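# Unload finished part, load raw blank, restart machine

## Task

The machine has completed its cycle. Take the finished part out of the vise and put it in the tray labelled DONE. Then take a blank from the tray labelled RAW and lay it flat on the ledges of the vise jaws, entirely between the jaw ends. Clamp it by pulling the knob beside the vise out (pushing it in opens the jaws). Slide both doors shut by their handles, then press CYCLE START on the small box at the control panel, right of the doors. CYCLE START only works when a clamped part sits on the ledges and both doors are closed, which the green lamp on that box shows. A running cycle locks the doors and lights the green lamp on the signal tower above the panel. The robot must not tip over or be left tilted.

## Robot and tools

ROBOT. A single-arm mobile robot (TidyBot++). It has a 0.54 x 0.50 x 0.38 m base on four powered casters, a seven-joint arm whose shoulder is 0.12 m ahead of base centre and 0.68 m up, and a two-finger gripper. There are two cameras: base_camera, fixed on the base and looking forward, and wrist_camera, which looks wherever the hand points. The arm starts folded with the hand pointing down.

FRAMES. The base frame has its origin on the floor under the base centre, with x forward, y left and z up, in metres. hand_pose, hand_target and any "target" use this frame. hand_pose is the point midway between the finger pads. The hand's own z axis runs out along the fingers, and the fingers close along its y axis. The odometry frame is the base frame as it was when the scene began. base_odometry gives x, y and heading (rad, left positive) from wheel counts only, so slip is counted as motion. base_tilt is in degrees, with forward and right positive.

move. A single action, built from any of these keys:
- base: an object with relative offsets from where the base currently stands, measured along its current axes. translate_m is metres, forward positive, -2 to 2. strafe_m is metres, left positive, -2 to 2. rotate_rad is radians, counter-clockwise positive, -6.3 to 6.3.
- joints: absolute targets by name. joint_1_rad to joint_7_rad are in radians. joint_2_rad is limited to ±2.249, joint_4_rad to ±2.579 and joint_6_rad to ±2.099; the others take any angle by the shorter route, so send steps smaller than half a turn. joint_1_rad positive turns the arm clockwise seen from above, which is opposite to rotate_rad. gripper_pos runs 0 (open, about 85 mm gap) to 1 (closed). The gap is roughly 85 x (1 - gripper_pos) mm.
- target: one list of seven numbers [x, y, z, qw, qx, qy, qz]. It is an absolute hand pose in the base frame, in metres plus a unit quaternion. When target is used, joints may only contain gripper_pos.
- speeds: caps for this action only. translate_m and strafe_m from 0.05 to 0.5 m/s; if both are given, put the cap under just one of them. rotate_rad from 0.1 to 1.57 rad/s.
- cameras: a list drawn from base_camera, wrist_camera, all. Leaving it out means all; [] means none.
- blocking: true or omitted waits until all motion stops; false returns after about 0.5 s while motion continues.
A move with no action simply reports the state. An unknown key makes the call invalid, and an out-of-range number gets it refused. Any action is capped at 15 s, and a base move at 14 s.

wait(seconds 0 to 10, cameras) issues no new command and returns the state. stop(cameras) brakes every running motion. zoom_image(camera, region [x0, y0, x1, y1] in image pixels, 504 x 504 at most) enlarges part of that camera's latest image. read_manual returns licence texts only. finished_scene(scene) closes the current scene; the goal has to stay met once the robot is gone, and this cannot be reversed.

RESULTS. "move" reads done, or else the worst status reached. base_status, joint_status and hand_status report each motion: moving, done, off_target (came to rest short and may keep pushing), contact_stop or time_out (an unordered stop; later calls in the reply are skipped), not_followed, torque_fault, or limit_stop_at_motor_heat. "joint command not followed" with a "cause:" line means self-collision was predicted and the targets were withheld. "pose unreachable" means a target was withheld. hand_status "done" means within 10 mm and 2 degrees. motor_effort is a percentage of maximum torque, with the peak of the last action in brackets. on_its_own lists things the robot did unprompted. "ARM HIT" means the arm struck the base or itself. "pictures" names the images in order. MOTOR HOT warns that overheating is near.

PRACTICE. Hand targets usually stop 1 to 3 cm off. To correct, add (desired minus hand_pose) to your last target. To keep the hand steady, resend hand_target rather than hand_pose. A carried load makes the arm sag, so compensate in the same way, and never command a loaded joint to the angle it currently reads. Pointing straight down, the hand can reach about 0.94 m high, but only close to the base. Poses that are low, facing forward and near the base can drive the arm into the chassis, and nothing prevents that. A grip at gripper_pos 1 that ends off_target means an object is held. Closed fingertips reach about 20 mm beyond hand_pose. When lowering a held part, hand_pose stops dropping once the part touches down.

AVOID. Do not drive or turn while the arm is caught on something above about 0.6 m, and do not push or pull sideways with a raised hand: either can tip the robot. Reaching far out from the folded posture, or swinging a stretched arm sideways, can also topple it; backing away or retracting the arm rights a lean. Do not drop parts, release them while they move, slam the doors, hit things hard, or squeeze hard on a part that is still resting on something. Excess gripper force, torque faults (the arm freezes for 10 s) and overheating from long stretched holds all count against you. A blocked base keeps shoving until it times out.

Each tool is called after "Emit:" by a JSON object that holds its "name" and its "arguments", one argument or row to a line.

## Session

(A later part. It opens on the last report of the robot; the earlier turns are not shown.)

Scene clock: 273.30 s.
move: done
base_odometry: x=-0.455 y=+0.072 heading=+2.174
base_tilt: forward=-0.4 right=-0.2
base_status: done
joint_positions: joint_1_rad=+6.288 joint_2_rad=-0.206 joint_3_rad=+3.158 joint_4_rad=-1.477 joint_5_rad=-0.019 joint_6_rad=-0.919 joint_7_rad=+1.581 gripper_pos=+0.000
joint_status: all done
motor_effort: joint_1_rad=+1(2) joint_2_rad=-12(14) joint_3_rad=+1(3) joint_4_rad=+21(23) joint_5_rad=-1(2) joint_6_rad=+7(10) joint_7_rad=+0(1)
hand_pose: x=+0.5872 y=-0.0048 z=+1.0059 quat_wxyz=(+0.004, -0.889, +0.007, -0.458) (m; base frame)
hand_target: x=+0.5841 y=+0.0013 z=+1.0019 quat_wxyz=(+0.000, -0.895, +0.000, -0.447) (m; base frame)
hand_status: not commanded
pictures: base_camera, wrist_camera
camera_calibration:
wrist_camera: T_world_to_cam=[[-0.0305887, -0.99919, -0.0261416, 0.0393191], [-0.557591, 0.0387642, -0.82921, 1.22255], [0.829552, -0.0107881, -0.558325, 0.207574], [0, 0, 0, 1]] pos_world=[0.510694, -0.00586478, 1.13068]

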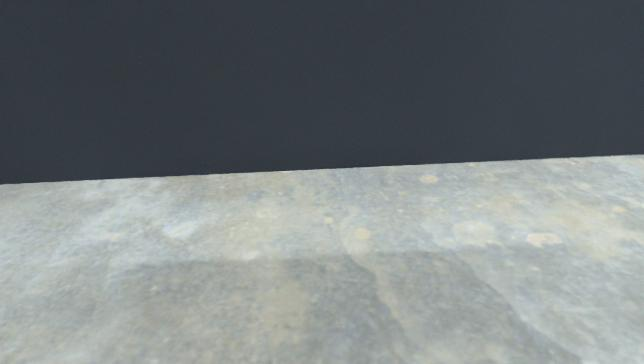

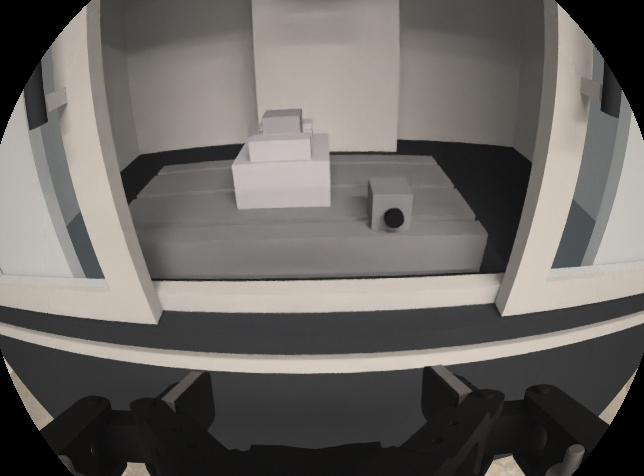

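Emit:
{"name": "zoom_image", "arguments": {
  "camera": "wrist_camera",
  "region": [210, 90, 350, 220]
}}

Emit:
{"name": "zoom_image", "arguments": {
  "camera": "wrist_camera",
  "region": [340, 150, 440, 250]
}}

Scaled by 3.600.

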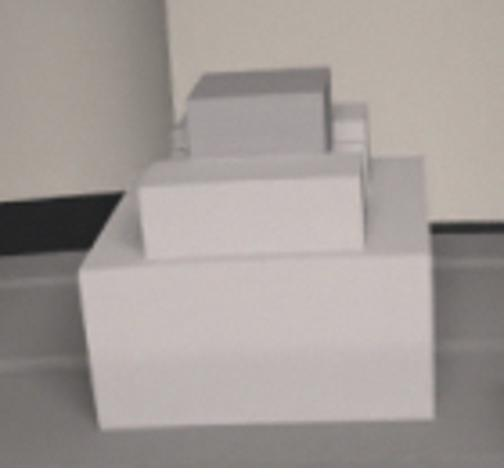

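Scaled by 5.040.

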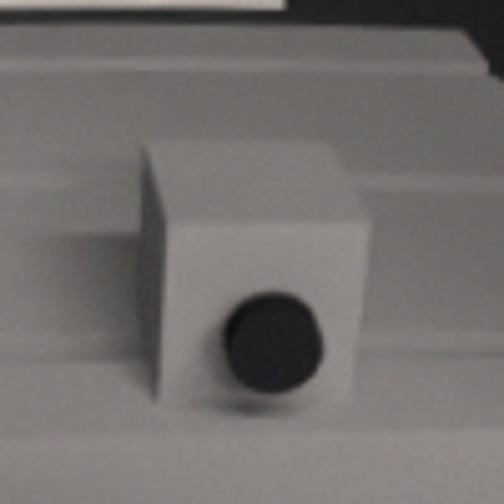

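Emit:
{"name": "move", "arguments": {
  "base": {"translate_m": 0.22, "strafe_m": -0.125},
  "joints": {"joint_1_rad": 0.0, "joint_2_rad": -0.11, "joint_3_rad": 3.1416, "joint_4_rad": -1.70, "joint_5_rad": 0.0, "joint_6_rad": -0.56, "joint_7_rad": 1.571, "gripper_pos": 1.0},
  "cameras": ["wrist_camera", "base_camera"]
}}

Emit:
{"name": "zoom_image", "arguments": {
  "camera": "wrist_camera",
  "region": [200, 100, 460, 360]
}}

Scene clock: 337.70 s.
move: done
base_odometry: x=-0.477 y=+0.324 heading=+2.174
base_tilt: forward=-0.4 right=-0.2
base_status: done
joint_positions: joint_1_rad=+6.288 joint_2_rad=-0.111 joint_3_rad=+3.158 joint_4_rad=-1.696 joint_5_rad=-0.019 joint_6_rad=-0.620 joint_7_rad=+1.581 gripper_pos=+0.999
joint_status: all done
motor_effort: joint_1_rad=+1(2) joint_2_rad=-17(21) joint_3_rad=+0(1) joint_4_rad=+22(23) joint_5_rad=-1(2) joint_6_rad=+7(9) joint_7_rad=+1(1)
hand_pose: x=+0.6377 y=-0.0066 z=+0.9113 quat_wxyz=(+0.002, -0.892, +0.010, -0.452) (m; base frame)
hand_target: x=+0.6476 y=+0.0013 z=+0.9236 quat_wxyz=(+0.000, -0.880, +0.000, -0.476) (m; base frame)
hand_status: not commanded
pictures: base_camera, wrist_camera
camera_calibration:
wrist_camera: T_world_to_cam=[[-0.036693, -0.999008, -0.0252473, 0.0397042], [-0.569436, 0.0416632, -0.820979, 1.17241], [0.821216, -0.0157474, -0.5704, 0.129071], [0, 0, 0, 1]] pos_world=[0.563075, -0.00714906, 1.03715]

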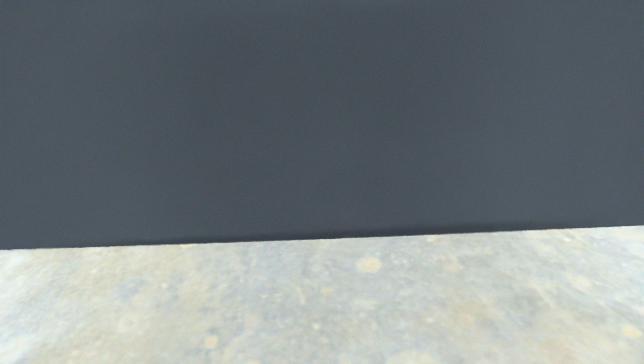

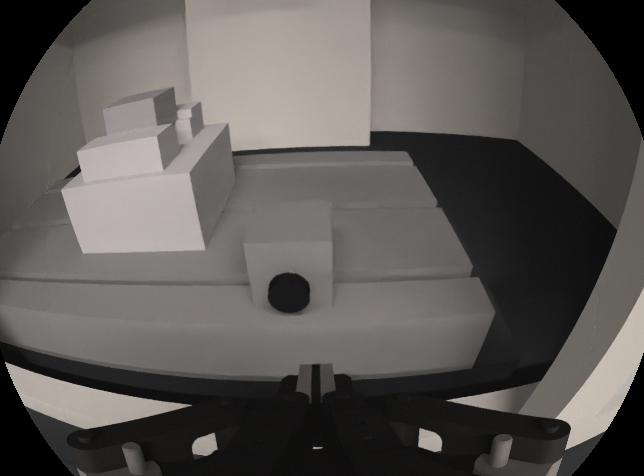

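Scaled by 1.938.

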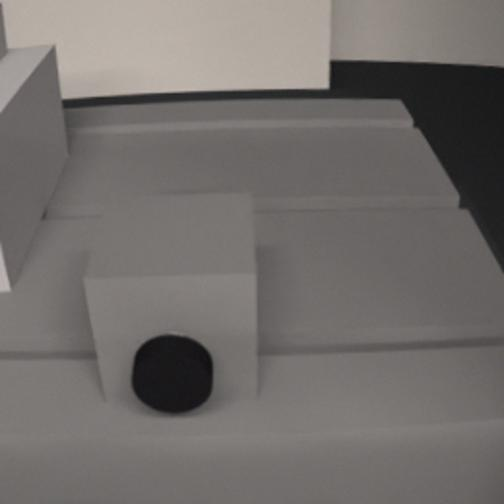

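Emit:
{"name": "zoom_image", "arguments": {
  "camera": "wrist_camera",
  "region": [50, 70, 250, 270]
}}

Scaled by 2.520.

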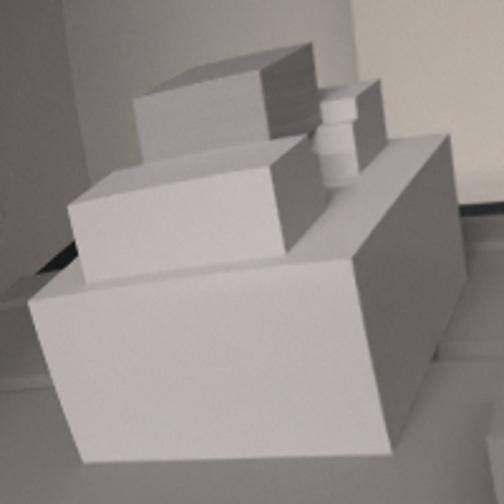

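Emit:
{"name": "move", "arguments": {
  "base": {"translate_m": 0.05, "strafe_m": 0.015},
  "cameras": []
}}

Emit:
{"name": "move", "arguments": {
  "joints": {"joint_2_rad": -0.10, "joint_4_rad": -1.818, "joint_6_rad": -0.44},
  "cameras": ["wrist_camera"]
}}

Emit:
{"name": "zoom_image", "arguments": {
  "camera": "wrist_camera",
  "region": [220, 240, 420, 440]
}}

Scene clock: 371.60 s.
move: done
base_odometry: x=-0.518 y=+0.357 heading=+2.174
base_tilt: forward=-0.3 right=-0.3
base_status: done
joint_positions: joint_1_rad=+6.288 joint_2_rad=-0.107 joint_3_rad=+3.158 joint_4_rad=-1.696 joint_5_rad=-0.019 joint_6_rad=-0.615 joint_7_rad=+1.581 gripper_pos=+0.999
joint_status: not commanded
motor_effort: joint_1_rad=+1(2) joint_2_rad=-17(21) joint_3_rad=+0(1) joint_4_rad=+22(22) joint_5_rad=-1(1) joint_6_rad=+7(8) joint_7_rad=+1(1)
hand_pose: x=+0.6395 y=-0.0066 z=+0.9103 quat_wxyz=(+0.002, -0.892, +0.010, -0.452) (m; base frame)
hand_target: x=+0.6476 y=+0.0013 z=+0.9236 quat_wxyz=(+0.000, -0.880, +0.000, -0.476) (m; base frame)
hand_status: not commanded
pictures: none
No camera images: "cameras" was empty.

Scene clock: 372.87 s.
move: done
base_odometry: x=-0.518 y=+0.357 heading=+2.174
base_tilt: forward=-0.3 right=-0.2
base_status: not commanded
joint_positions: joint_1_rad=+6.288 joint_2_rad=-0.107 joint_3_rad=+3.158 joint_4_rad=-1.815 joint_5_rad=-0.019 joint_6_rad=-0.501 joint_7_rad=+1.581 gripper_pos=+0.999
joint_status: all done
motor_effort: joint_1_rad=+1(1) joint_2_rad=-17(18) joint_3_rad=+1(1) joint_4_rad=+21(24) joint_5_rad=-1(1) joint_6_rad=+7(8) joint_7_rad=+1(1)
hand_pose: x=+0.6357 y=-0.0070 z=+0.8719 quat_wxyz=(+0.002, -0.893, +0.011, -0.450) (m; base frame)
hand_target: x=+0.6471 y=+0.0013 z=+0.8819 quat_wxyz=(+0.000, -0.881, +0.000, -0.472) (m; base frame)
hand_status: not commanded
pictures: wrist_camera
camera_calibration:
wrist_camera: T_world_to_cam=[[-0.0389274, -0.998931, -0.0249436, 0.0393723], [-0.572819, 0.0427621, -0.818566, 1.139], [0.818757, -0.0175764, -0.573871, 0.112829], [0, 0, 0, 1]] pos_world=[0.561593, -0.00739259, 0.998077]

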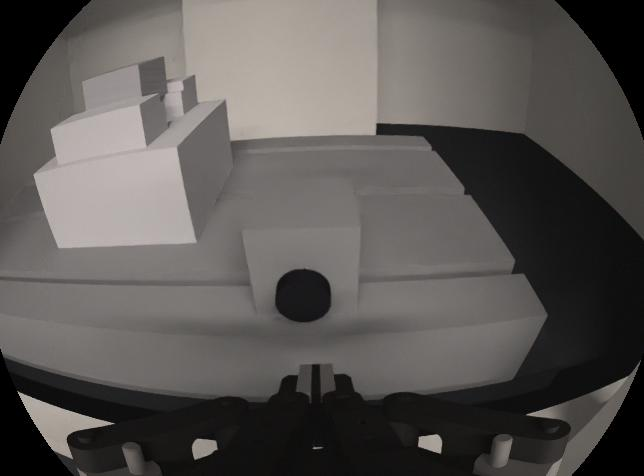

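Scaled by 2.520.

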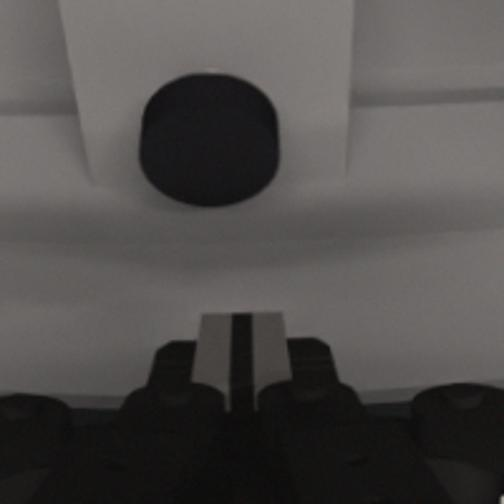

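Emit:
{"name": "move", "arguments": {
  "base": {"translate_m": 0.075, "strafe_m": 0.006},
  "speeds": {"translate_m": 0.15},
  "cameras": ["wrist_camera"]
}}

Emit:
{"name": "zoom_image", "arguments": {
  "camera": "wrist_camera",
  "region": [200, 200, 440, 440]
}}

Emit:
{"name": "zoom_image", "arguments": {
  "camera": "wrist_camera",
  "region": [0, 30, 240, 270]
}}

Scene clock: 379.83 s.
move: done
base_odometry: x=-0.565 y=+0.415 heading=+2.174
base_tilt: forward=-0.4 right=-0.2
base_status: done
joint_positions: joint_1_rad=+6.293 joint_2_rad=-0.159 joint_3_rad=+3.158 joint_4_rad=-1.849 joint_5_rad=-0.019 joint_6_rad=-0.527 joint_7_rad=+1.581 gripper_pos=+0.999
joint_status: not commanded
motor_effort: joint_1_rad=-2(3) joint_2_rad=-3(19) joint_3_rad=-1(4) joint_4_rad=+25(29) joint_5_rad=-2(3) joint_6_rad=+15(21) joint_7_rad=+1(1)
hand_pose: x=+0.6131 y=-0.0088 z=+0.8727 quat_wxyz=(+0.001, -0.895, +0.013, -0.446) (m; base frame)
hand_target: x=+0.6471 y=+0.0013 z=+0.8819 quat_wxyz=(+0.000, -0.881, +0.000, -0.472) (m; base frame)
hand_status: not commanded
pictures: wrist_camera
camera_calibration:
wrist_camera: T_world_to_cam=[[-0.043239, -0.998734, -0.0257017, 0.0399823], [-0.57899, 0.0460153, -0.814035, 1.12666], [0.814187, -0.020317, -0.580247, 0.140104], [0, 0, 0, 1]] pos_world=[0.539982, -0.0090653, 0.999462]

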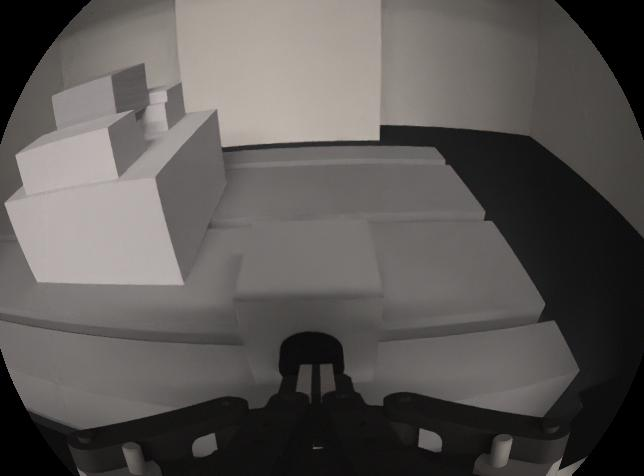

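Scaled by 2.100.

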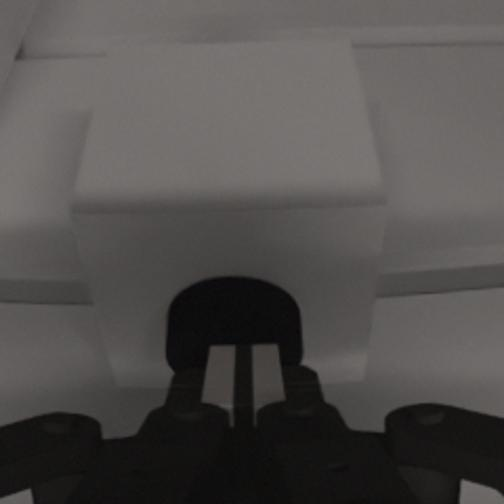

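Scaled by 2.100.

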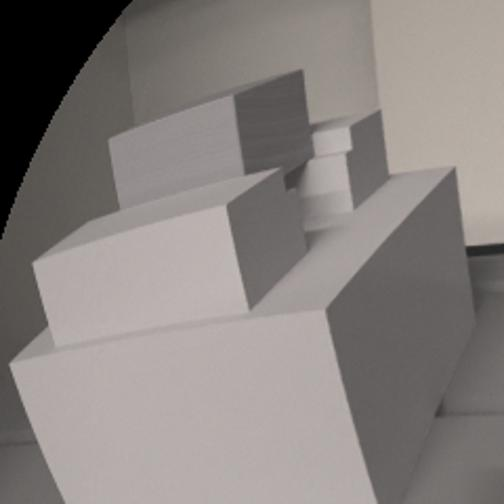

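Emit:
{"name": "move", "arguments": {
  "base": {"translate_m": 0.04},
  "speeds": {"translate_m": 0.15},
  "cameras": ["wrist_camera"]
}}

Emit:
{"name": "zoom_image", "arguments": {
  "camera": "wrist_camera",
  "region": [0, 30, 240, 270]
}}

Scene clock: 385.30 s.
move: done
base_odometry: x=-0.587 y=+0.447 heading=+2.173
base_tilt: forward=-0.4 right=-0.2
base_status: done
joint_positions: joint_1_rad=+6.294 joint_2_rad=-0.237 joint_3_rad=+3.158 joint_4_rad=-1.881 joint_5_rad=-0.019 joint_6_rad=-0.606 joint_7_rad=+1.581 gripper_pos=+0.999
joint_status: not commanded
motor_effort: joint_1_rad=-3(4) joint_2_rad=+14(18) joint_3_rad=-3(3) joint_4_rad=+33(33) joint_5_rad=-3(4) joint_6_rad=+30(33) joint_7_rad=+1(1)
hand_pose: x=+0.5763 y=-0.0084 z=+0.8725 quat_wxyz=(+0.002, -0.902, +0.013, -0.431) (m; base frame)
hand_target: x=+0.6471 y=+0.0013 z=+0.8819 quat_wxyz=(+0.000, -0.881, +0.000, -0.472) (m; base frame)
hand_status: not commanded
pictures: wrist_camera
camera_calibration:
wrist_camera: T_world_to_cam=[[-0.0438968, -0.998685, -0.0264915, 0.0399223], [-0.605418, 0.0476856, -0.794478, 1.10338], [0.794696, -0.0188366, -0.606715, 0.204332], [0, 0, 0, 1]] pos_world=[0.507376, -0.00889651, 1.00164]

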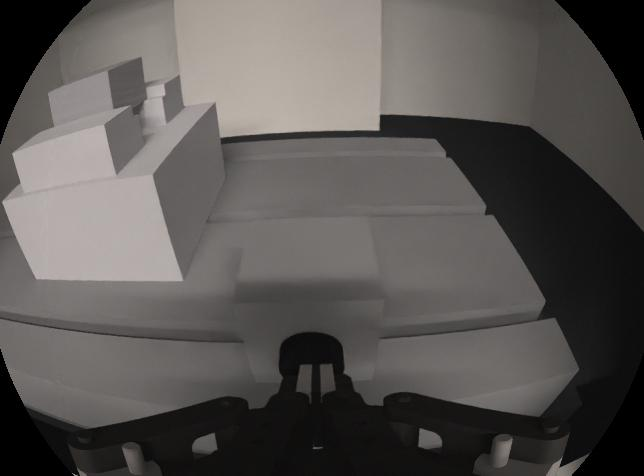

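Scaled by 2.100.

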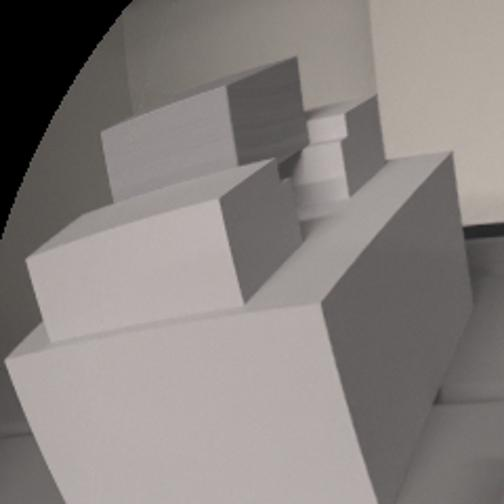

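Emit:
{"name": "move", "arguments": {
  "base": {"translate_m": -0.10},
  "cameras": ["wrist_camera"]
}}

Emit:
{"name": "zoom_image", "arguments": {
  "camera": "wrist_camera",
  "region": [200, 200, 440, 440]
}}

Emit:
{"name": "zoom_image", "arguments": {
  "camera": "wrist_camera",
  "region": [20, 30, 260, 270]
}}

Scene clock: 442.60 s.
move: done
base_odometry: x=-0.531 y=+0.365 heading=+2.173
base_tilt: forward=-0.4 right=-0.2
base_status: done
joint_positions: joint_1_rad=+6.291 joint_2_rad=-0.104 joint_3_rad=+3.158 joint_4_rad=-1.833 joint_5_rad=-0.019 joint_6_rad=-0.465 joint_7_rad=+1.581 gripper_pos=+0.999
joint_status: not commanded
motor_effort: joint_1_rad=+1(2) joint_2_rad=-17(19) joint_3_rad=+0(2) joint_4_rad=+21(31) joint_5_rad=-1(3) joint_6_rad=+7(29) joint_7_rad=+1(1)
hand_pose: x=+0.6388 y=-0.0090 z=+0.8692 quat_wxyz=(+0.001, -0.890, +0.012, -0.456) (m; base frame)
hand_target: x=+0.6471 y=+0.0013 z=+0.8819 quat_wxyz=(+0.000, -0.881, +0.000, -0.472) (m; base frame)
hand_status: not commanded
pictures: wrist_camera
camera_calibration:
wrist_camera: T_world_to_cam=[[-0.0426308, -0.998776, -0.0250652, 0.0399017], [-0.560328, 0.0446725, -0.827065, 1.13805], [0.827173, -0.0212137, -0.561547, 0.0926142], [0, 0, 0, 1]] pos_world=[0.562776, -0.00902201, 0.994251]

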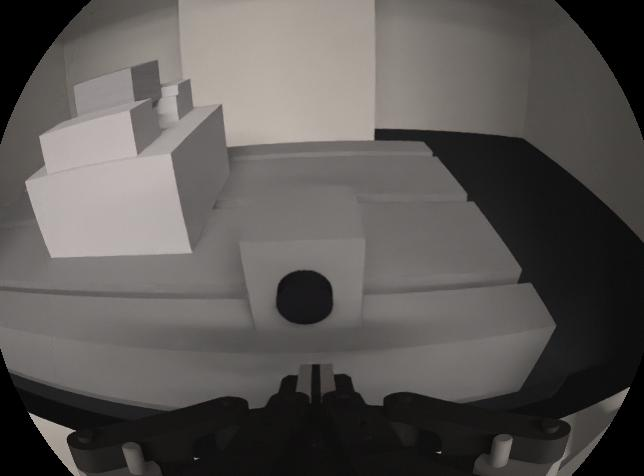

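Scaled by 2.100.

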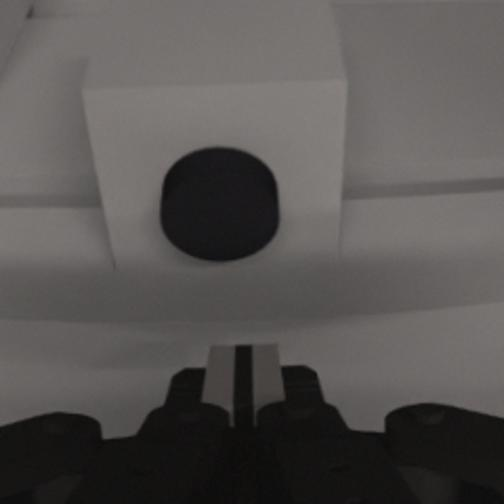

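Scaled by 2.100.

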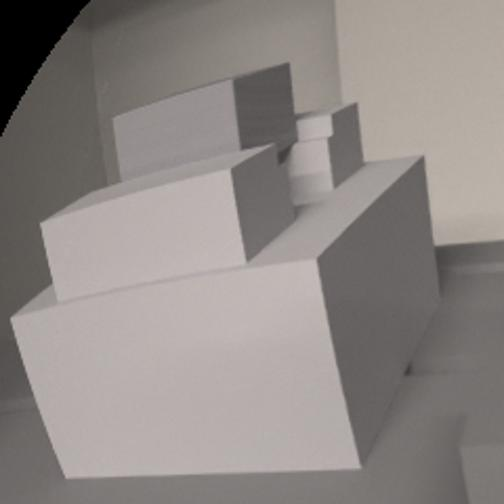

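Emit:
{"name": "move", "arguments": {
  "base": {"translate_m": 0.12, "strafe_m": 0.158},
  "joints": {"joint_1_rad": 0.0, "joint_2_rad": 0.085, "joint_3_rad": 3.1416, "joint_4_rad": -0.92, "joint_5_rad": 0.0, "joint_6_rad": -1.47, "joint_7_rad": 1.571, "gripper_pos": 0.0},
  "cameras": ["wrist_camera"]
}}

Emit:
{"name": "zoom_image", "arguments": {
  "camera": "wrist_camera",
  "region": [180, 180, 460, 440]
}}

Scene clock: 455.30 s.
move: done
base_odometry: x=-0.729 y=+0.374 heading=+2.174
base_tilt: forward=-0.4 right=-0.3
base_status: done
joint_positions: joint_1_rad=+6.288 joint_2_rad=+0.059 joint_3_rad=+3.156 joint_4_rad=-0.943 joint_5_rad=-0.019 joint_6_rad=-1.418 joint_7_rad=+1.581 gripper_pos=+0.000
joint_status: all done
motor_effort: joint_1_rad=+1(3) joint_2_rad=-19(23) joint_3_rad=+0(2) joint_4_rad=+18(23) joint_5_rad=-1(2) joint_6_rad=+6(8) joint_7_rad=+1(2)
hand_pose: x=+0.6144 y=-0.0019 z=+1.0377 quat_wxyz=(+0.004, -0.936, +0.002, -0.353) (m; base frame)
hand_target: x=+0.6126 y=+0.0013 z=+1.0249 quat_wxyz=(+0.000, -0.945, +0.000, -0.327) (m; base frame)
hand_status: not commanded
pictures: wrist_camera
camera_calibration:
wrist_camera: T_world_to_cam=[[-0.0247325, -0.999562, -0.016253, 0.0300487], [-0.732115, 0.0291809, -0.680556, 1.21697], [0.680732, -0.0049328, -0.732516, 0.47494], [0, 0, 0, 1]] pos_world=[0.5684, -0.00313402, 1.17661]

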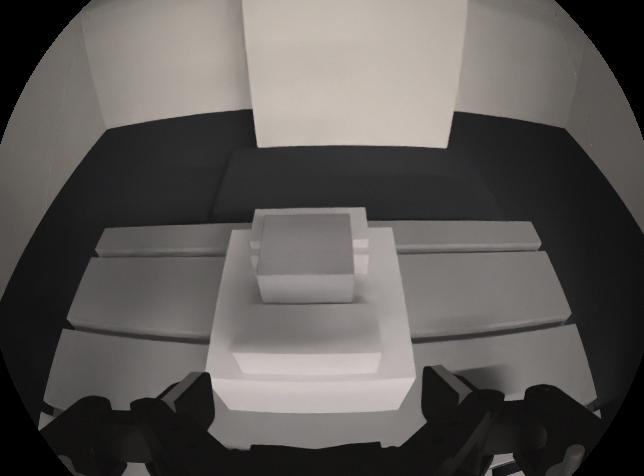

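Scaled by 1.800.

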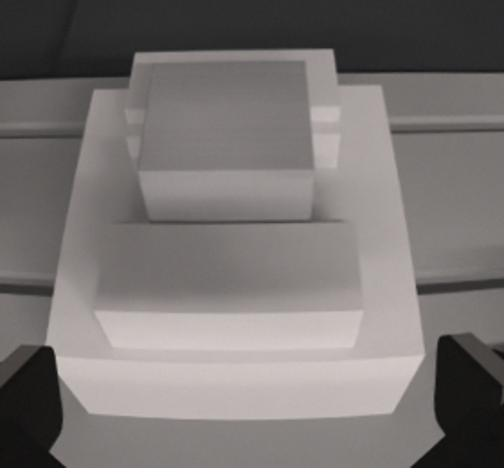

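Emit:
{"name": "move", "arguments": {
  "base": {"translate_m": 0.13, "strafe_m": 0.007},
  "speeds": {"translate_m": 0.2},
  "cameras": ["wrist_camera", "base_camera"]
}}

Emit:
{"name": "zoom_image", "arguments": {
  "camera": "wrist_camera",
  "region": [180, 220, 460, 470]
}}

Scene clock: 484.30 s.
move: done
base_odometry: x=-0.809 y=+0.477 heading=+2.174
base_tilt: forward=-0.3 right=-0.2
base_status: done
joint_positions: joint_1_rad=+6.288 joint_2_rad=+0.077 joint_3_rad=+3.156 joint_4_rad=-0.941 joint_5_rad=-0.019 joint_6_rad=-1.425 joint_7_rad=+1.581 gripper_pos=+0.000
joint_status: not commanded
motor_effort: joint_1_rad=+1(2) joint_2_rad=-20(24) joint_3_rad=+0(1) joint_4_rad=+18(19) joint_5_rad=-1(1) joint_6_rad=+5(6) joint_7_rad=+1(1)
hand_pose: x=+0.6193 y=-0.0019 z=+1.0284 quat_wxyz=(+0.004, -0.939, +0.002, -0.343) (m; base frame)
hand_target: x=+0.6126 y=+0.0013 z=+1.0249 quat_wxyz=(+0.000, -0.945, +0.000, -0.327) (m; base frame)
hand_status: not commanded
pictures: base_camera, wrist_camera
camera_calibration:
wrist_camera: T_world_to_cam=[[-0.0249932, -0.999563, -0.0157919, 0.0297101], [-0.747205, 0.0291729, -0.663953, 1.20649], [0.664123, -0.00479446, -0.747608, 0.490593], [0, 0, 0, 1]] pos_world=[0.576425, -0.00314761, 1.16829]

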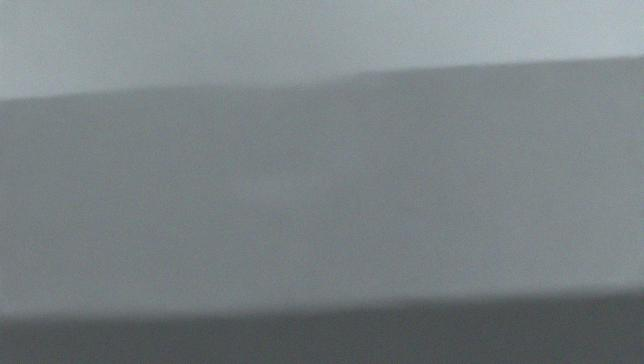

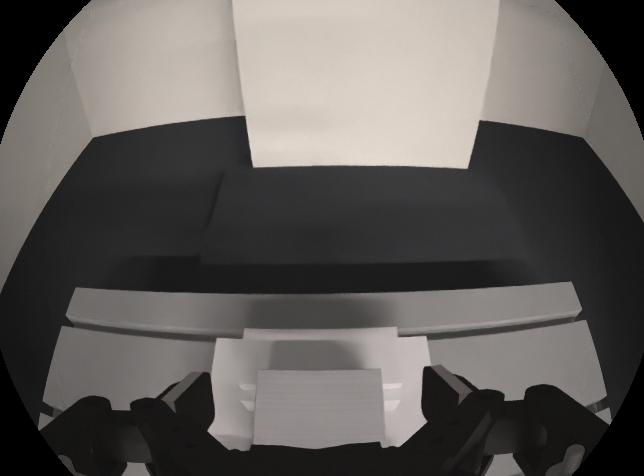

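Scaled by 1.800.

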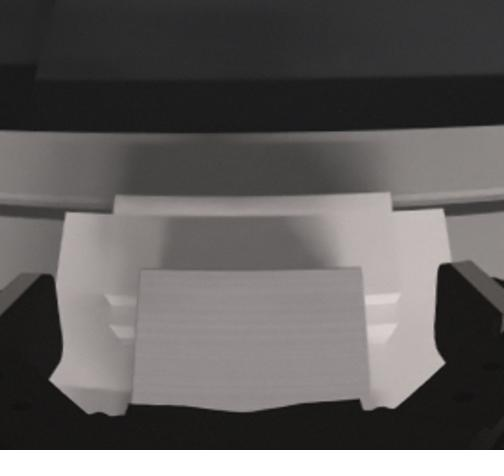

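Emit:
{"name": "move", "arguments": {
  "joints": {"joint_2_rad": 0.01, "joint_4_rad": -1.24, "joint_6_rad": -1.145},
  "cameras": ["wrist_camera"]
}}

Emit:
{"name": "zoom_image", "arguments": {
  "camera": "wrist_camera",
  "region": [180, 220, 460, 470]
}}

Scene clock: 493.77 s.
move: done
base_odometry: x=-0.809 y=+0.477 heading=+2.174
base_tilt: forward=-0.3 right=-0.2
base_status: not commanded
joint_positions: joint_1_rad=+6.288 joint_2_rad=+0.028 joint_3_rad=+3.156 joint_4_rad=-1.232 joint_5_rad=-0.019 joint_6_rad=-1.205 joint_7_rad=+1.581 gripper_pos=+0.000
joint_status: all done
motor_effort: joint_1_rad=+1(1) joint_2_rad=-20(22) joint_3_rad=+0(1) joint_4_rad=+20(21) joint_5_rad=-1(1) joint_6_rad=+5(6) joint_7_rad=+1(1)
hand_pose: x=+0.6251 y=-0.0026 z=+0.9559 quat_wxyz=(+0.004, -0.943, +0.004, -0.332) (m; base frame)
hand_target: x=+0.6330 y=+0.0013 z=+0.9732 quat_wxyz=(+0.000, -0.931, +0.000, -0.365) (m; base frame)
hand_status: not commanded
pictures: wrist_camera
camera_calibration:
wrist_camera: T_world_to_cam=[[-0.0291673, -0.999412, -0.0180345, 0.032737], [-0.761968, 0.0339079, -0.646727, 1.15547], [0.646958, -0.00512157, -0.762509, 0.457536], [0, 0, 0, 1]] pos_world=[0.58538, -0.00411849, 1.09674]

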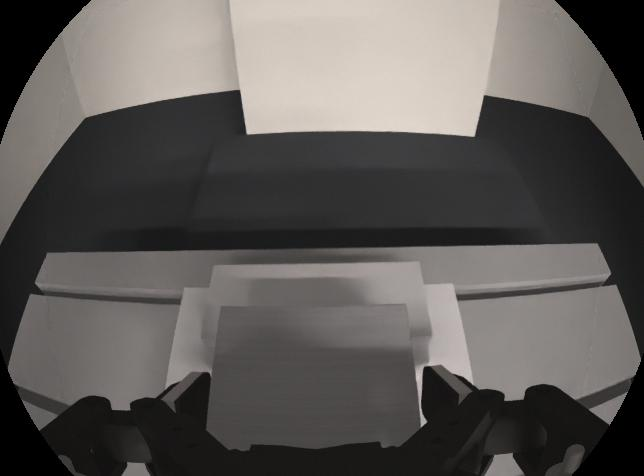

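Scaled by 1.800.

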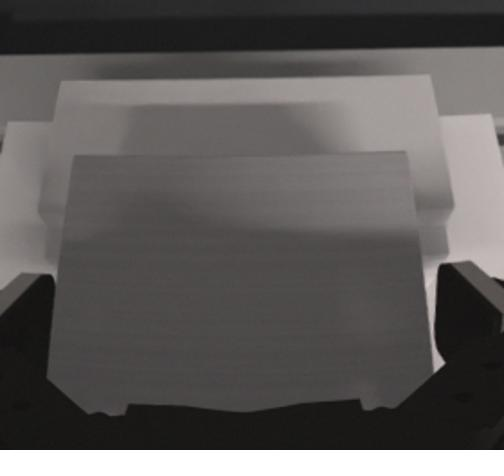

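Emit:
{"name": "move", "arguments": {
  "joints": {"gripper_pos": 0.4},
  "cameras": ["wrist_camera"]
}}

Emit:
{"name": "zoom_image", "arguments": {
  "camera": "wrist_camera",
  "region": [180, 220, 460, 470]
}}

Scene clock: 497.83 s.
move: off_target
base_odometry: x=-0.809 y=+0.477 heading=+2.174
base_tilt: forward=-0.4 right=-0.2
base_status: not commanded
joint_positions: joint_1_rad=+6.287 joint_2_rad=+0.006 joint_3_rad=+3.156 joint_4_rad=-1.240 joint_5_rad=-0.019 joint_6_rad=-1.199 joint_7_rad=+1.581 gripper_pos=+0.273
joint_status: gripper_pos off_target (ended at +0.273, target +0.400)
motor_effort: joint_1_rad=+0(3) joint_2_rad=-18(20) joint_3_rad=+0(2) joint_4_rad=+19(22) joint_5_rad=-2(3) joint_6_rad=+6(10) joint_7_rad=+1(1)
hand_pose: x=+0.6195 y=-0.0022 z=+0.9642 quat_wxyz=(+0.005, -0.940, +0.004, -0.341) (m; base frame)
hand_target: x=+0.6330 y=+0.0013 z=+0.9732 quat_wxyz=(+0.000, -0.931, +0.000, -0.365) (m; base frame)
hand_status: not commanded
pictures: wrist_camera
camera_calibration:
wrist_camera: T_world_to_cam=[[-0.0281432, -0.999431, -0.0185891, 0.033011], [-0.748835, 0.033398, -0.661915, 1.16307], [0.662159, -0.00470819, -0.749349, 0.44542], [0, 0, 0, 1]] pos_world=[0.576939, -0.00375496, 1.10424]

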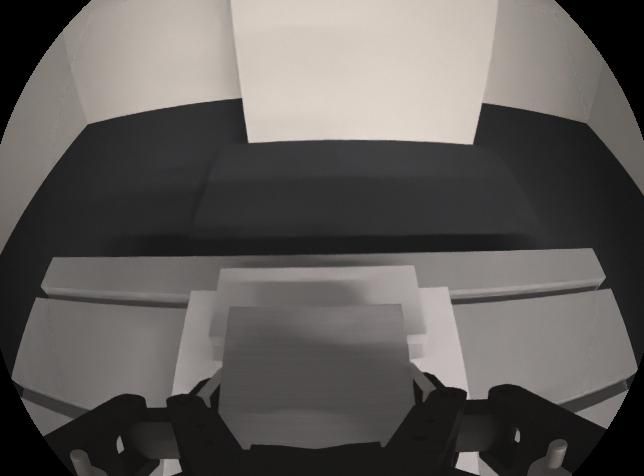

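Scaled by 1.800.

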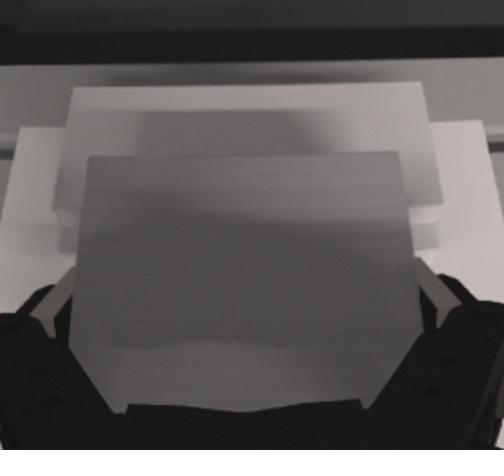

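Emit:
{"name": "move", "arguments": {
  "joints": {"joint_2_rad": 0.06, "joint_4_rad": -1.03, "joint_6_rad": -1.38},
  "cameras": ["wrist_camera"]
}}

Scene clock: 502.43 s.
move: off_target
base_odometry: x=-0.809 y=+0.477 heading=+2.174
base_tilt: forward=-0.3 right=-0.2
base_status: not commanded
joint_positions: joint_1_rad=+6.287 joint_2_rad=+0.058 joint_3_rad=+3.156 joint_4_rad=-1.071 joint_5_rad=-0.019 joint_6_rad=-1.346 joint_7_rad=+1.581 gripper_pos=+0.273
joint_status: joint_4_rad off_target (ended at -1.071, target -1.030); the others done
motor_effort: joint_1_rad=+1(1) joint_2_rad=-24(26) joint_3_rad=+0(1) joint_4_rad=+22(24) joint_5_rad=-1(1) joint_6_rad=+8(9) joint_7_rad=+1(1)
hand_pose: x=+0.6202 y=-0.0017 z=+0.9919 quat_wxyz=(+0.004, -0.945, +0.003, -0.328) (m; base frame)
hand_target: x=+0.6167 y=+0.0013 z=+1.0035 quat_wxyz=(+0.000, -0.944, +0.000, -0.330) (m; base frame)
hand_status: not commanded
pictures: wrist_camera
camera_calibration:
wrist_camera: T_world_to_cam=[[-0.0261036, -0.999522, -0.0165584, 0.0307465], [-0.768093, 0.0306555, -0.639604, 1.17172], [0.639806, -0.0039776, -0.768527, 0.498557], [0, 0, 0, 1]] pos_world=[0.581815, -0.00320484, 1.1331]

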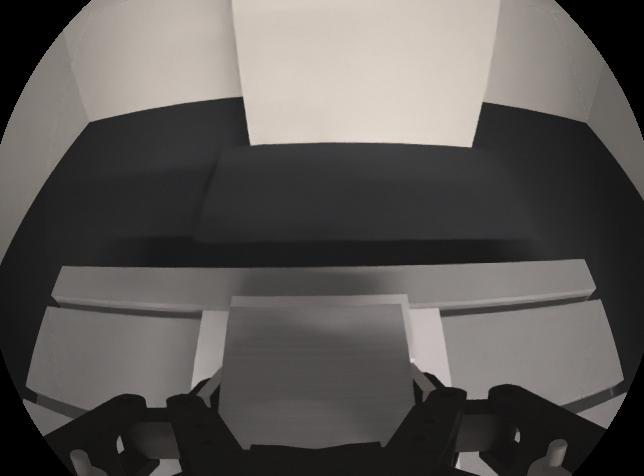

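Emit:
{"name": "move", "arguments": {
  "base": {"translate_m": -0.45},
  "joints": {"joint_2_rad": 0.07, "joint_4_rad": -0.90, "joint_6_rad": -1.48, "gripper_pos": 0.7},
  "cameras": ["wrist_camera"]
}}

Scene clock: 535.80 s.
move: off_target
base_odometry: x=-0.554 y=+0.106 heading=+2.173
base_tilt: forward=-0.4 right=-0.2
base_status: done
joint_positions: joint_1_rad=+6.287 joint_2_rad=+0.075 joint_3_rad=+3.156 joint_4_rad=-0.937 joint_5_rad=-0.019 joint_6_rad=-1.455 joint_7_rad=+1.581 gripper_pos=+0.273
joint_status: gripper_pos off_target (ended at +0.273, target +0.700); the others done
motor_effort: joint_1_rad=+1(2) joint_2_rad=-24(30) joint_3_rad=+0(2) joint_4_rad=+21(24) joint_5_rad=-1(2) joint_6_rad=+8(9) joint_7_rad=+1(1)
hand_pose: x=+0.6117 y=-0.0011 z=+1.0249 quat_wxyz=(+0.004, -0.944, +0.001, -0.331) (m; base frame)
hand_target: x=+0.6063 y=+0.0013 z=+1.0395 quat_wxyz=(+0.000, -0.941, +0.000, -0.339) (m; base frame)
hand_status: not commanded
pictures: wrist_camera
camera_calibration:
wrist_camera: T_world_to_cam=[[-0.0237856, -0.999599, -0.015379, 0.0290128], [-0.76363, 0.0280948, -0.645042, 1.18908], [0.645216, -0.00359887, -0.763992, 0.521452], [0, 0, 0, 1]] pos_world=[0.572261, -0.00252928, 1.16584]

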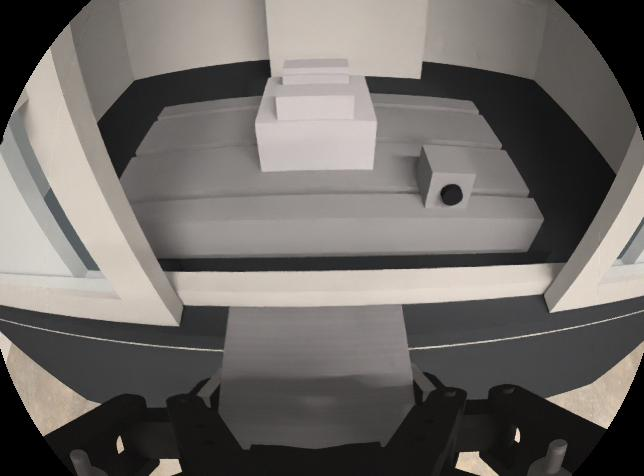

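Emit:
{"name": "move", "arguments": {
  "base": {"translate_m": -1.013, "strafe_m": -0.846, "rotate_rad": 2.934},
  "cameras": ["wrist_camera", "base_camera"]
}}

Emit:
{"name": "zoom_image", "arguments": {
  "camera": "wrist_camera",
  "region": [70, 0, 570, 300]
}}

Scene clock: 544.87 s.
move: done
base_odometry: x=+0.718 y=-0.249 heading=-1.176
base_tilt: forward=-0.3 right=-0.3
base_status: done
joint_positions: joint_1_rad=+6.282 joint_2_rad=+0.086 joint_3_rad=+3.153 joint_4_rad=-0.937 joint_5_rad=-0.019 joint_6_rad=-1.455 joint_7_rad=+1.581 gripper_pos=+0.273
joint_status: not commanded
motor_effort: joint_1_rad=+1(3) joint_2_rad=-24(28) joint_3_rad=+0(2) joint_4_rad=+21(22) joint_5_rad=-1(2) joint_6_rad=+8(8) joint_7_rad=+1(1)
hand_pose: x=+0.6152 y=+0.0025 z=+1.0197 quat_wxyz=(+0.005, -0.945, -0.002, -0.326) (m; base frame)
hand_target: x=+0.6063 y=+0.0013 z=+1.0395 quat_wxyz=(+0.000, -0.941, +0.000, -0.339) (m; base frame)
hand_status: not commanded
pictures: base_camera, wrist_camera
camera_calibration:
wrist_camera: T_world_to_cam=[[-0.0163758, -0.999747, -0.0153996, 0.0281436], [-0.770606, 0.0224332, -0.636917, 1.18435], [0.637102, 0.00143693, -0.770778, 0.527106], [0, 0, 0, 1]] pos_world=[0.577311, 0.000810153, 1.16105]

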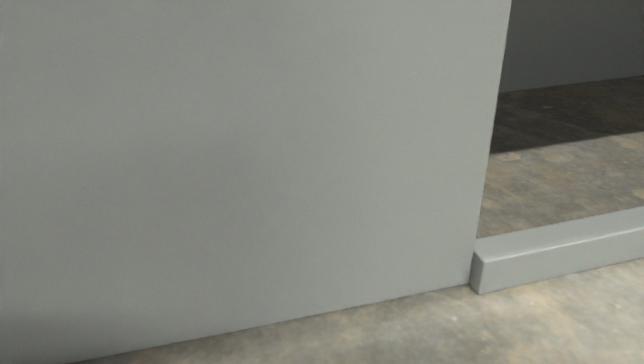

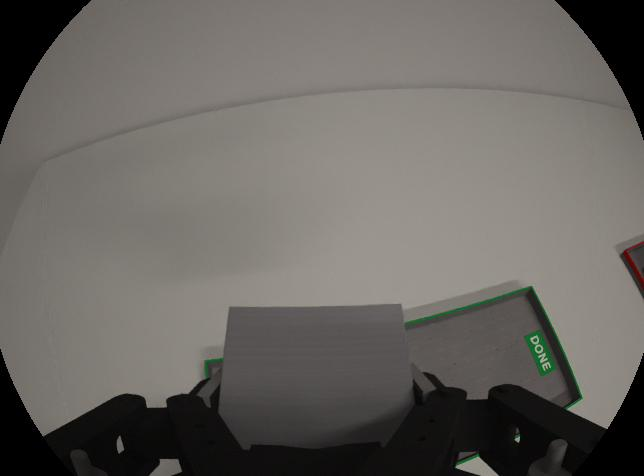

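Scaled by 1.008.

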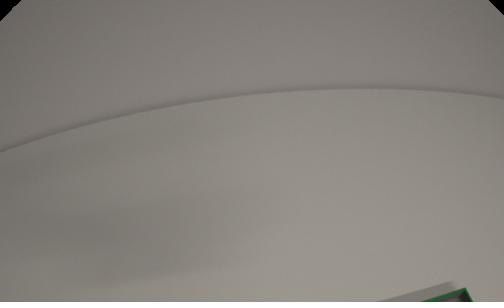

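Emit:
{"name": "move", "arguments": {
  "base": {"translate_m": 0.037, "strafe_m": -0.191, "rotate_rad": 0.208},
  "cameras": ["wrist_camera", "base_camera"]
}}

Scene clock: 565.73 s.
move: done
base_odometry: x=+0.555 y=-0.357 heading=-0.966
base_tilt: forward=-0.3 right=-0.2
base_status: done
joint_positions: joint_1_rad=+6.289 joint_2_rad=+0.085 joint_3_rad=+3.145 joint_4_rad=-0.937 joint_5_rad=-0.019 joint_6_rad=-1.455 joint_7_rad=+1.581 gripper_pos=+0.273
joint_status: not commanded
motor_effort: joint_1_rad=+1(5) joint_2_rad=-25(26) joint_3_rad=+0(4) joint_4_rad=+21(22) joint_5_rad=-1(2) joint_6_rad=+8(8) joint_7_rad=+1(1)
hand_pose: x=+0.6151 y=+0.0026 z=+1.0198 quat_wxyz=(+0.006, -0.945, -0.002, -0.326) (m; base frame)
hand_target: x=+0.6063 y=+0.0013 z=+1.0395 quat_wxyz=(+0.000, -0.941, +0.000, -0.339) (m; base frame)
hand_status: not commanded
pictures: base_camera, wrist_camera
camera_calibration:
wrist_camera: T_world_to_cam=[[-0.0158145, -0.999746, -0.0160713, 0.0285338], [-0.770524, 0.0224289, -0.637017, 1.18436], [0.637215, 0.00230923, -0.770682, 0.527075], [0, 0, 0, 1]] pos_world=[0.577172, 0.000745419, 1.16113]

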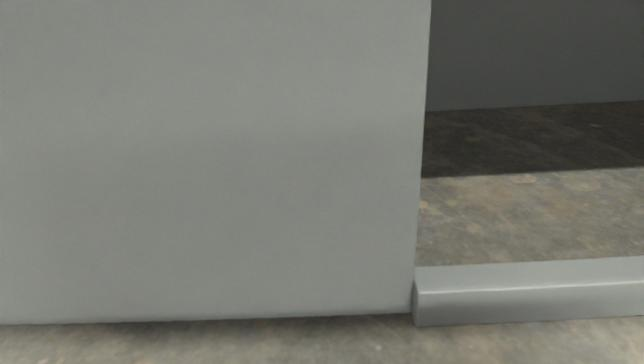

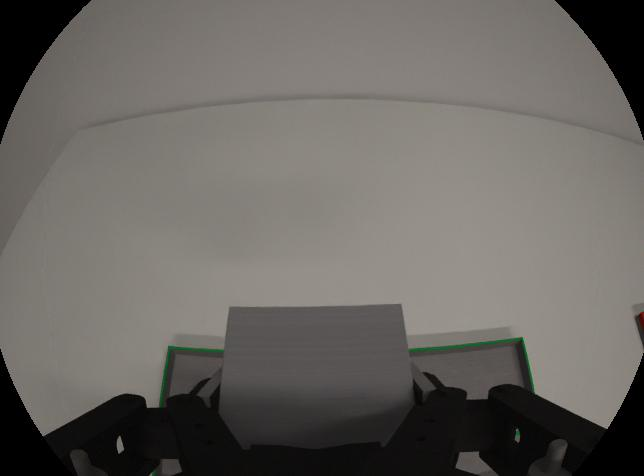

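Emit:
{"name": "move", "arguments": {
  "cameras": ["base_camera", "wrist_camera"]
}}

Scene clock: 605.10 s.
base_odometry: x=+0.555 y=-0.357 heading=-0.966
base_tilt: forward=-0.3 right=-0.2
base_status: done
joint_positions: joint_1_rad=+6.289 joint_2_rad=+0.085 joint_3_rad=+3.145 joint_4_rad=-0.937 joint_5_rad=-0.019 joint_6_rad=-1.455 joint_7_rad=+1.581 gripper_pos=+0.273
joint_status: not commanded
motor_effort: joint_1_rad=+1(5) joint_2_rad=-24(26) joint_3_rad=+0(4) joint_4_rad=+22(22) joint_5_rad=-1(2) joint_6_rad=+7(8) joint_7_rad=+1(1)
hand_pose: x=+0.6151 y=+0.0026 z=+1.0198 quat_wxyz=(+0.006, -0.945, -0.002, -0.326) (m; base frame)
hand_target: x=+0.6063 y=+0.0013 z=+1.0395 quat_wxyz=(+0.000, -0.941, +0.000, -0.339) (m; base frame)
hand_status: not commanded
pictures: base_camera, wrist_camera
camera_calibration:
wrist_camera: T_world_to_cam=[[-0.0158145, -0.999746, -0.0160713, 0.0285338], [-0.770524, 0.0224289, -0.637017, 1.18436], [0.637215, 0.00230923, -0.770682, 0.527075], [0, 0, 0, 1]] pos_world=[0.577172, 0.000745419, 1.16113]

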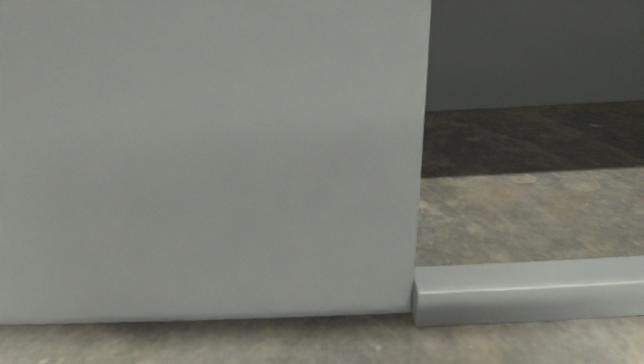

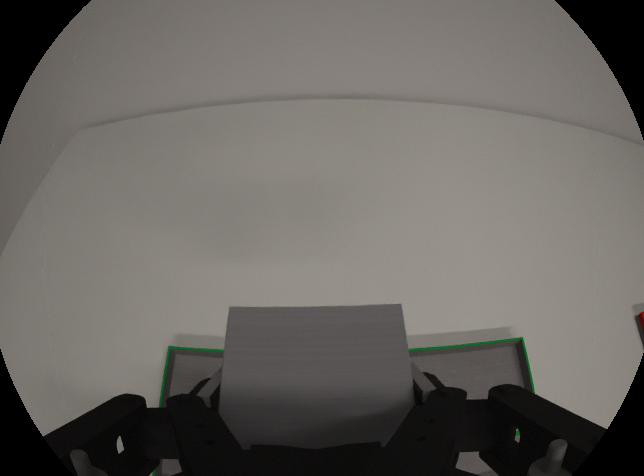

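Emit:
{"name": "move", "arguments": {
  "joints": {"joint_2_rad": 0.01, "joint_4_rad": -1.445, "joint_6_rad": -0.94}
}}

Emit:
{"name": "move", "arguments": {
  "joints": {"joint_2_rad": 0.01, "joint_4_rad": -1.62, "joint_6_rad": -0.765}
}}

Scene clock: 613.90 s.
move: done
base_odometry: x=+0.555 y=-0.357 heading=-0.966
base_tilt: forward=-0.3 right=-0.2
base_status: not commanded
joint_positions: joint_1_rad=+6.289 joint_2_rad=+0.047 joint_3_rad=+3.145 joint_4_rad=-1.459 joint_5_rad=-0.019 joint_6_rad=-1.016 joint_7_rad=+1.581 gripper_pos=+0.273
joint_status: all done
motor_effort: joint_1_rad=+1(1) joint_2_rad=-25(27) joint_3_rad=+0(0) joint_4_rad=+24(25) joint_5_rad=-1(1) joint_6_rad=+7(8) joint_7_rad=+1(1)
hand_pose: x=+0.6333 y=+0.0015 z=+0.8692 quat_wxyz=(+0.006, -0.952, +0.002, -0.305) (m; base frame)
hand_target: x=+0.6469 y=+0.0013 z=+0.9104 quat_wxyz=(+0.000, -0.931, +0.000, -0.365) (m; base frame)
hand_status: not commanded
pictures: base_camera, wrist_camera
camera_calibration:
wrist_camera: T_world_to_cam=[[-0.0243762, -0.999537, -0.018202, 0.0325914], [-0.79783, 0.0304218, -0.602114, 1.08946], [0.602389, -0.000155178, -0.798203, 0.445397], [0, 0, 0, 1]] pos_world=[0.601697, -0.000497962, 1.01209]

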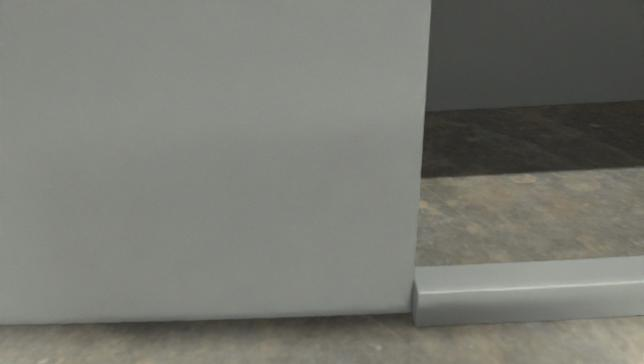

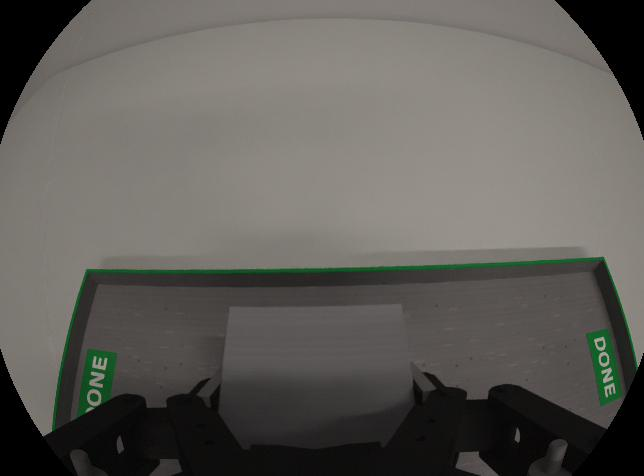

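Scene clock: 615.03 s.
move: done
base_odometry: x=+0.555 y=-0.357 heading=-0.966
base_tilt: forward=-0.4 right=-0.2
base_status: not commanded
joint_positions: joint_1_rad=+6.289 joint_2_rad=+0.016 joint_3_rad=+3.145 joint_4_rad=-1.610 joint_5_rad=-0.019 joint_6_rad=-0.837 joint_7_rad=+1.581 gripper_pos=+0.273
joint_status: all done
motor_effort: joint_1_rad=+2(2) joint_2_rad=-18(25) joint_3_rad=+1(1) joint_4_rad=+20(24) joint_5_rad=-1(2) joint_6_rad=+7(8) joint_7_rad=+1(1)
hand_pose: x=+0.6353 y=+0.0008 z=+0.8432 quat_wxyz=(+0.005, -0.943, +0.003, -0.333) (m; base frame)
hand_target: x=+0.6484 y=+0.0013 z=+0.8554 quat_wxyz=(+0.000, -0.931, +0.000, -0.365) (m; base frame)
hand_status: not commanded
pictures: base_camera, wrist_camera
camera_calibration:
wrist_camera: T_world_to_cam=[[-0.0265902, -0.99946, -0.0192925, 0.0338337], [-0.760277, 0.03275, -0.648773, 1.09085], [0.649055, -0.0025834, -0.760737, 0.362214], [0, 0, 0, 1]] pos_world=[0.595151, -0.00097421, 0.983917]

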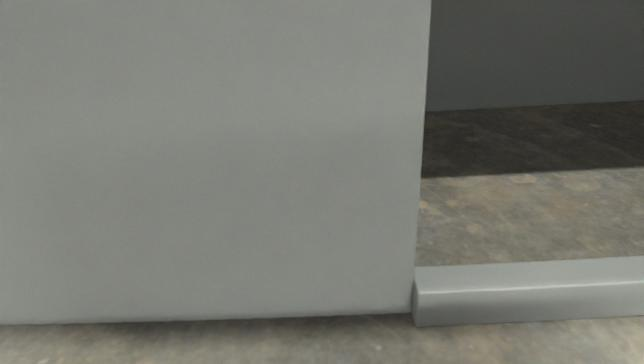

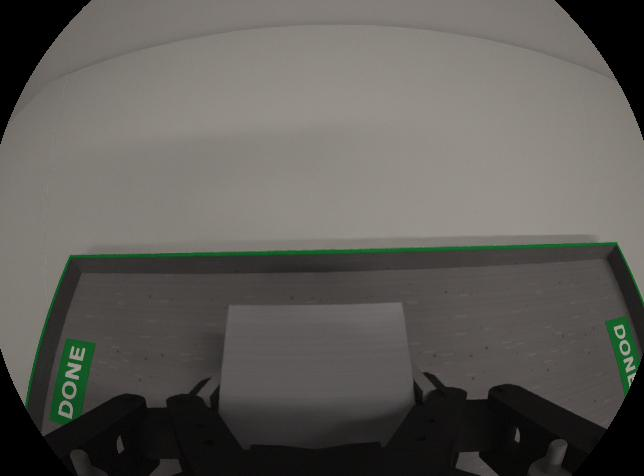

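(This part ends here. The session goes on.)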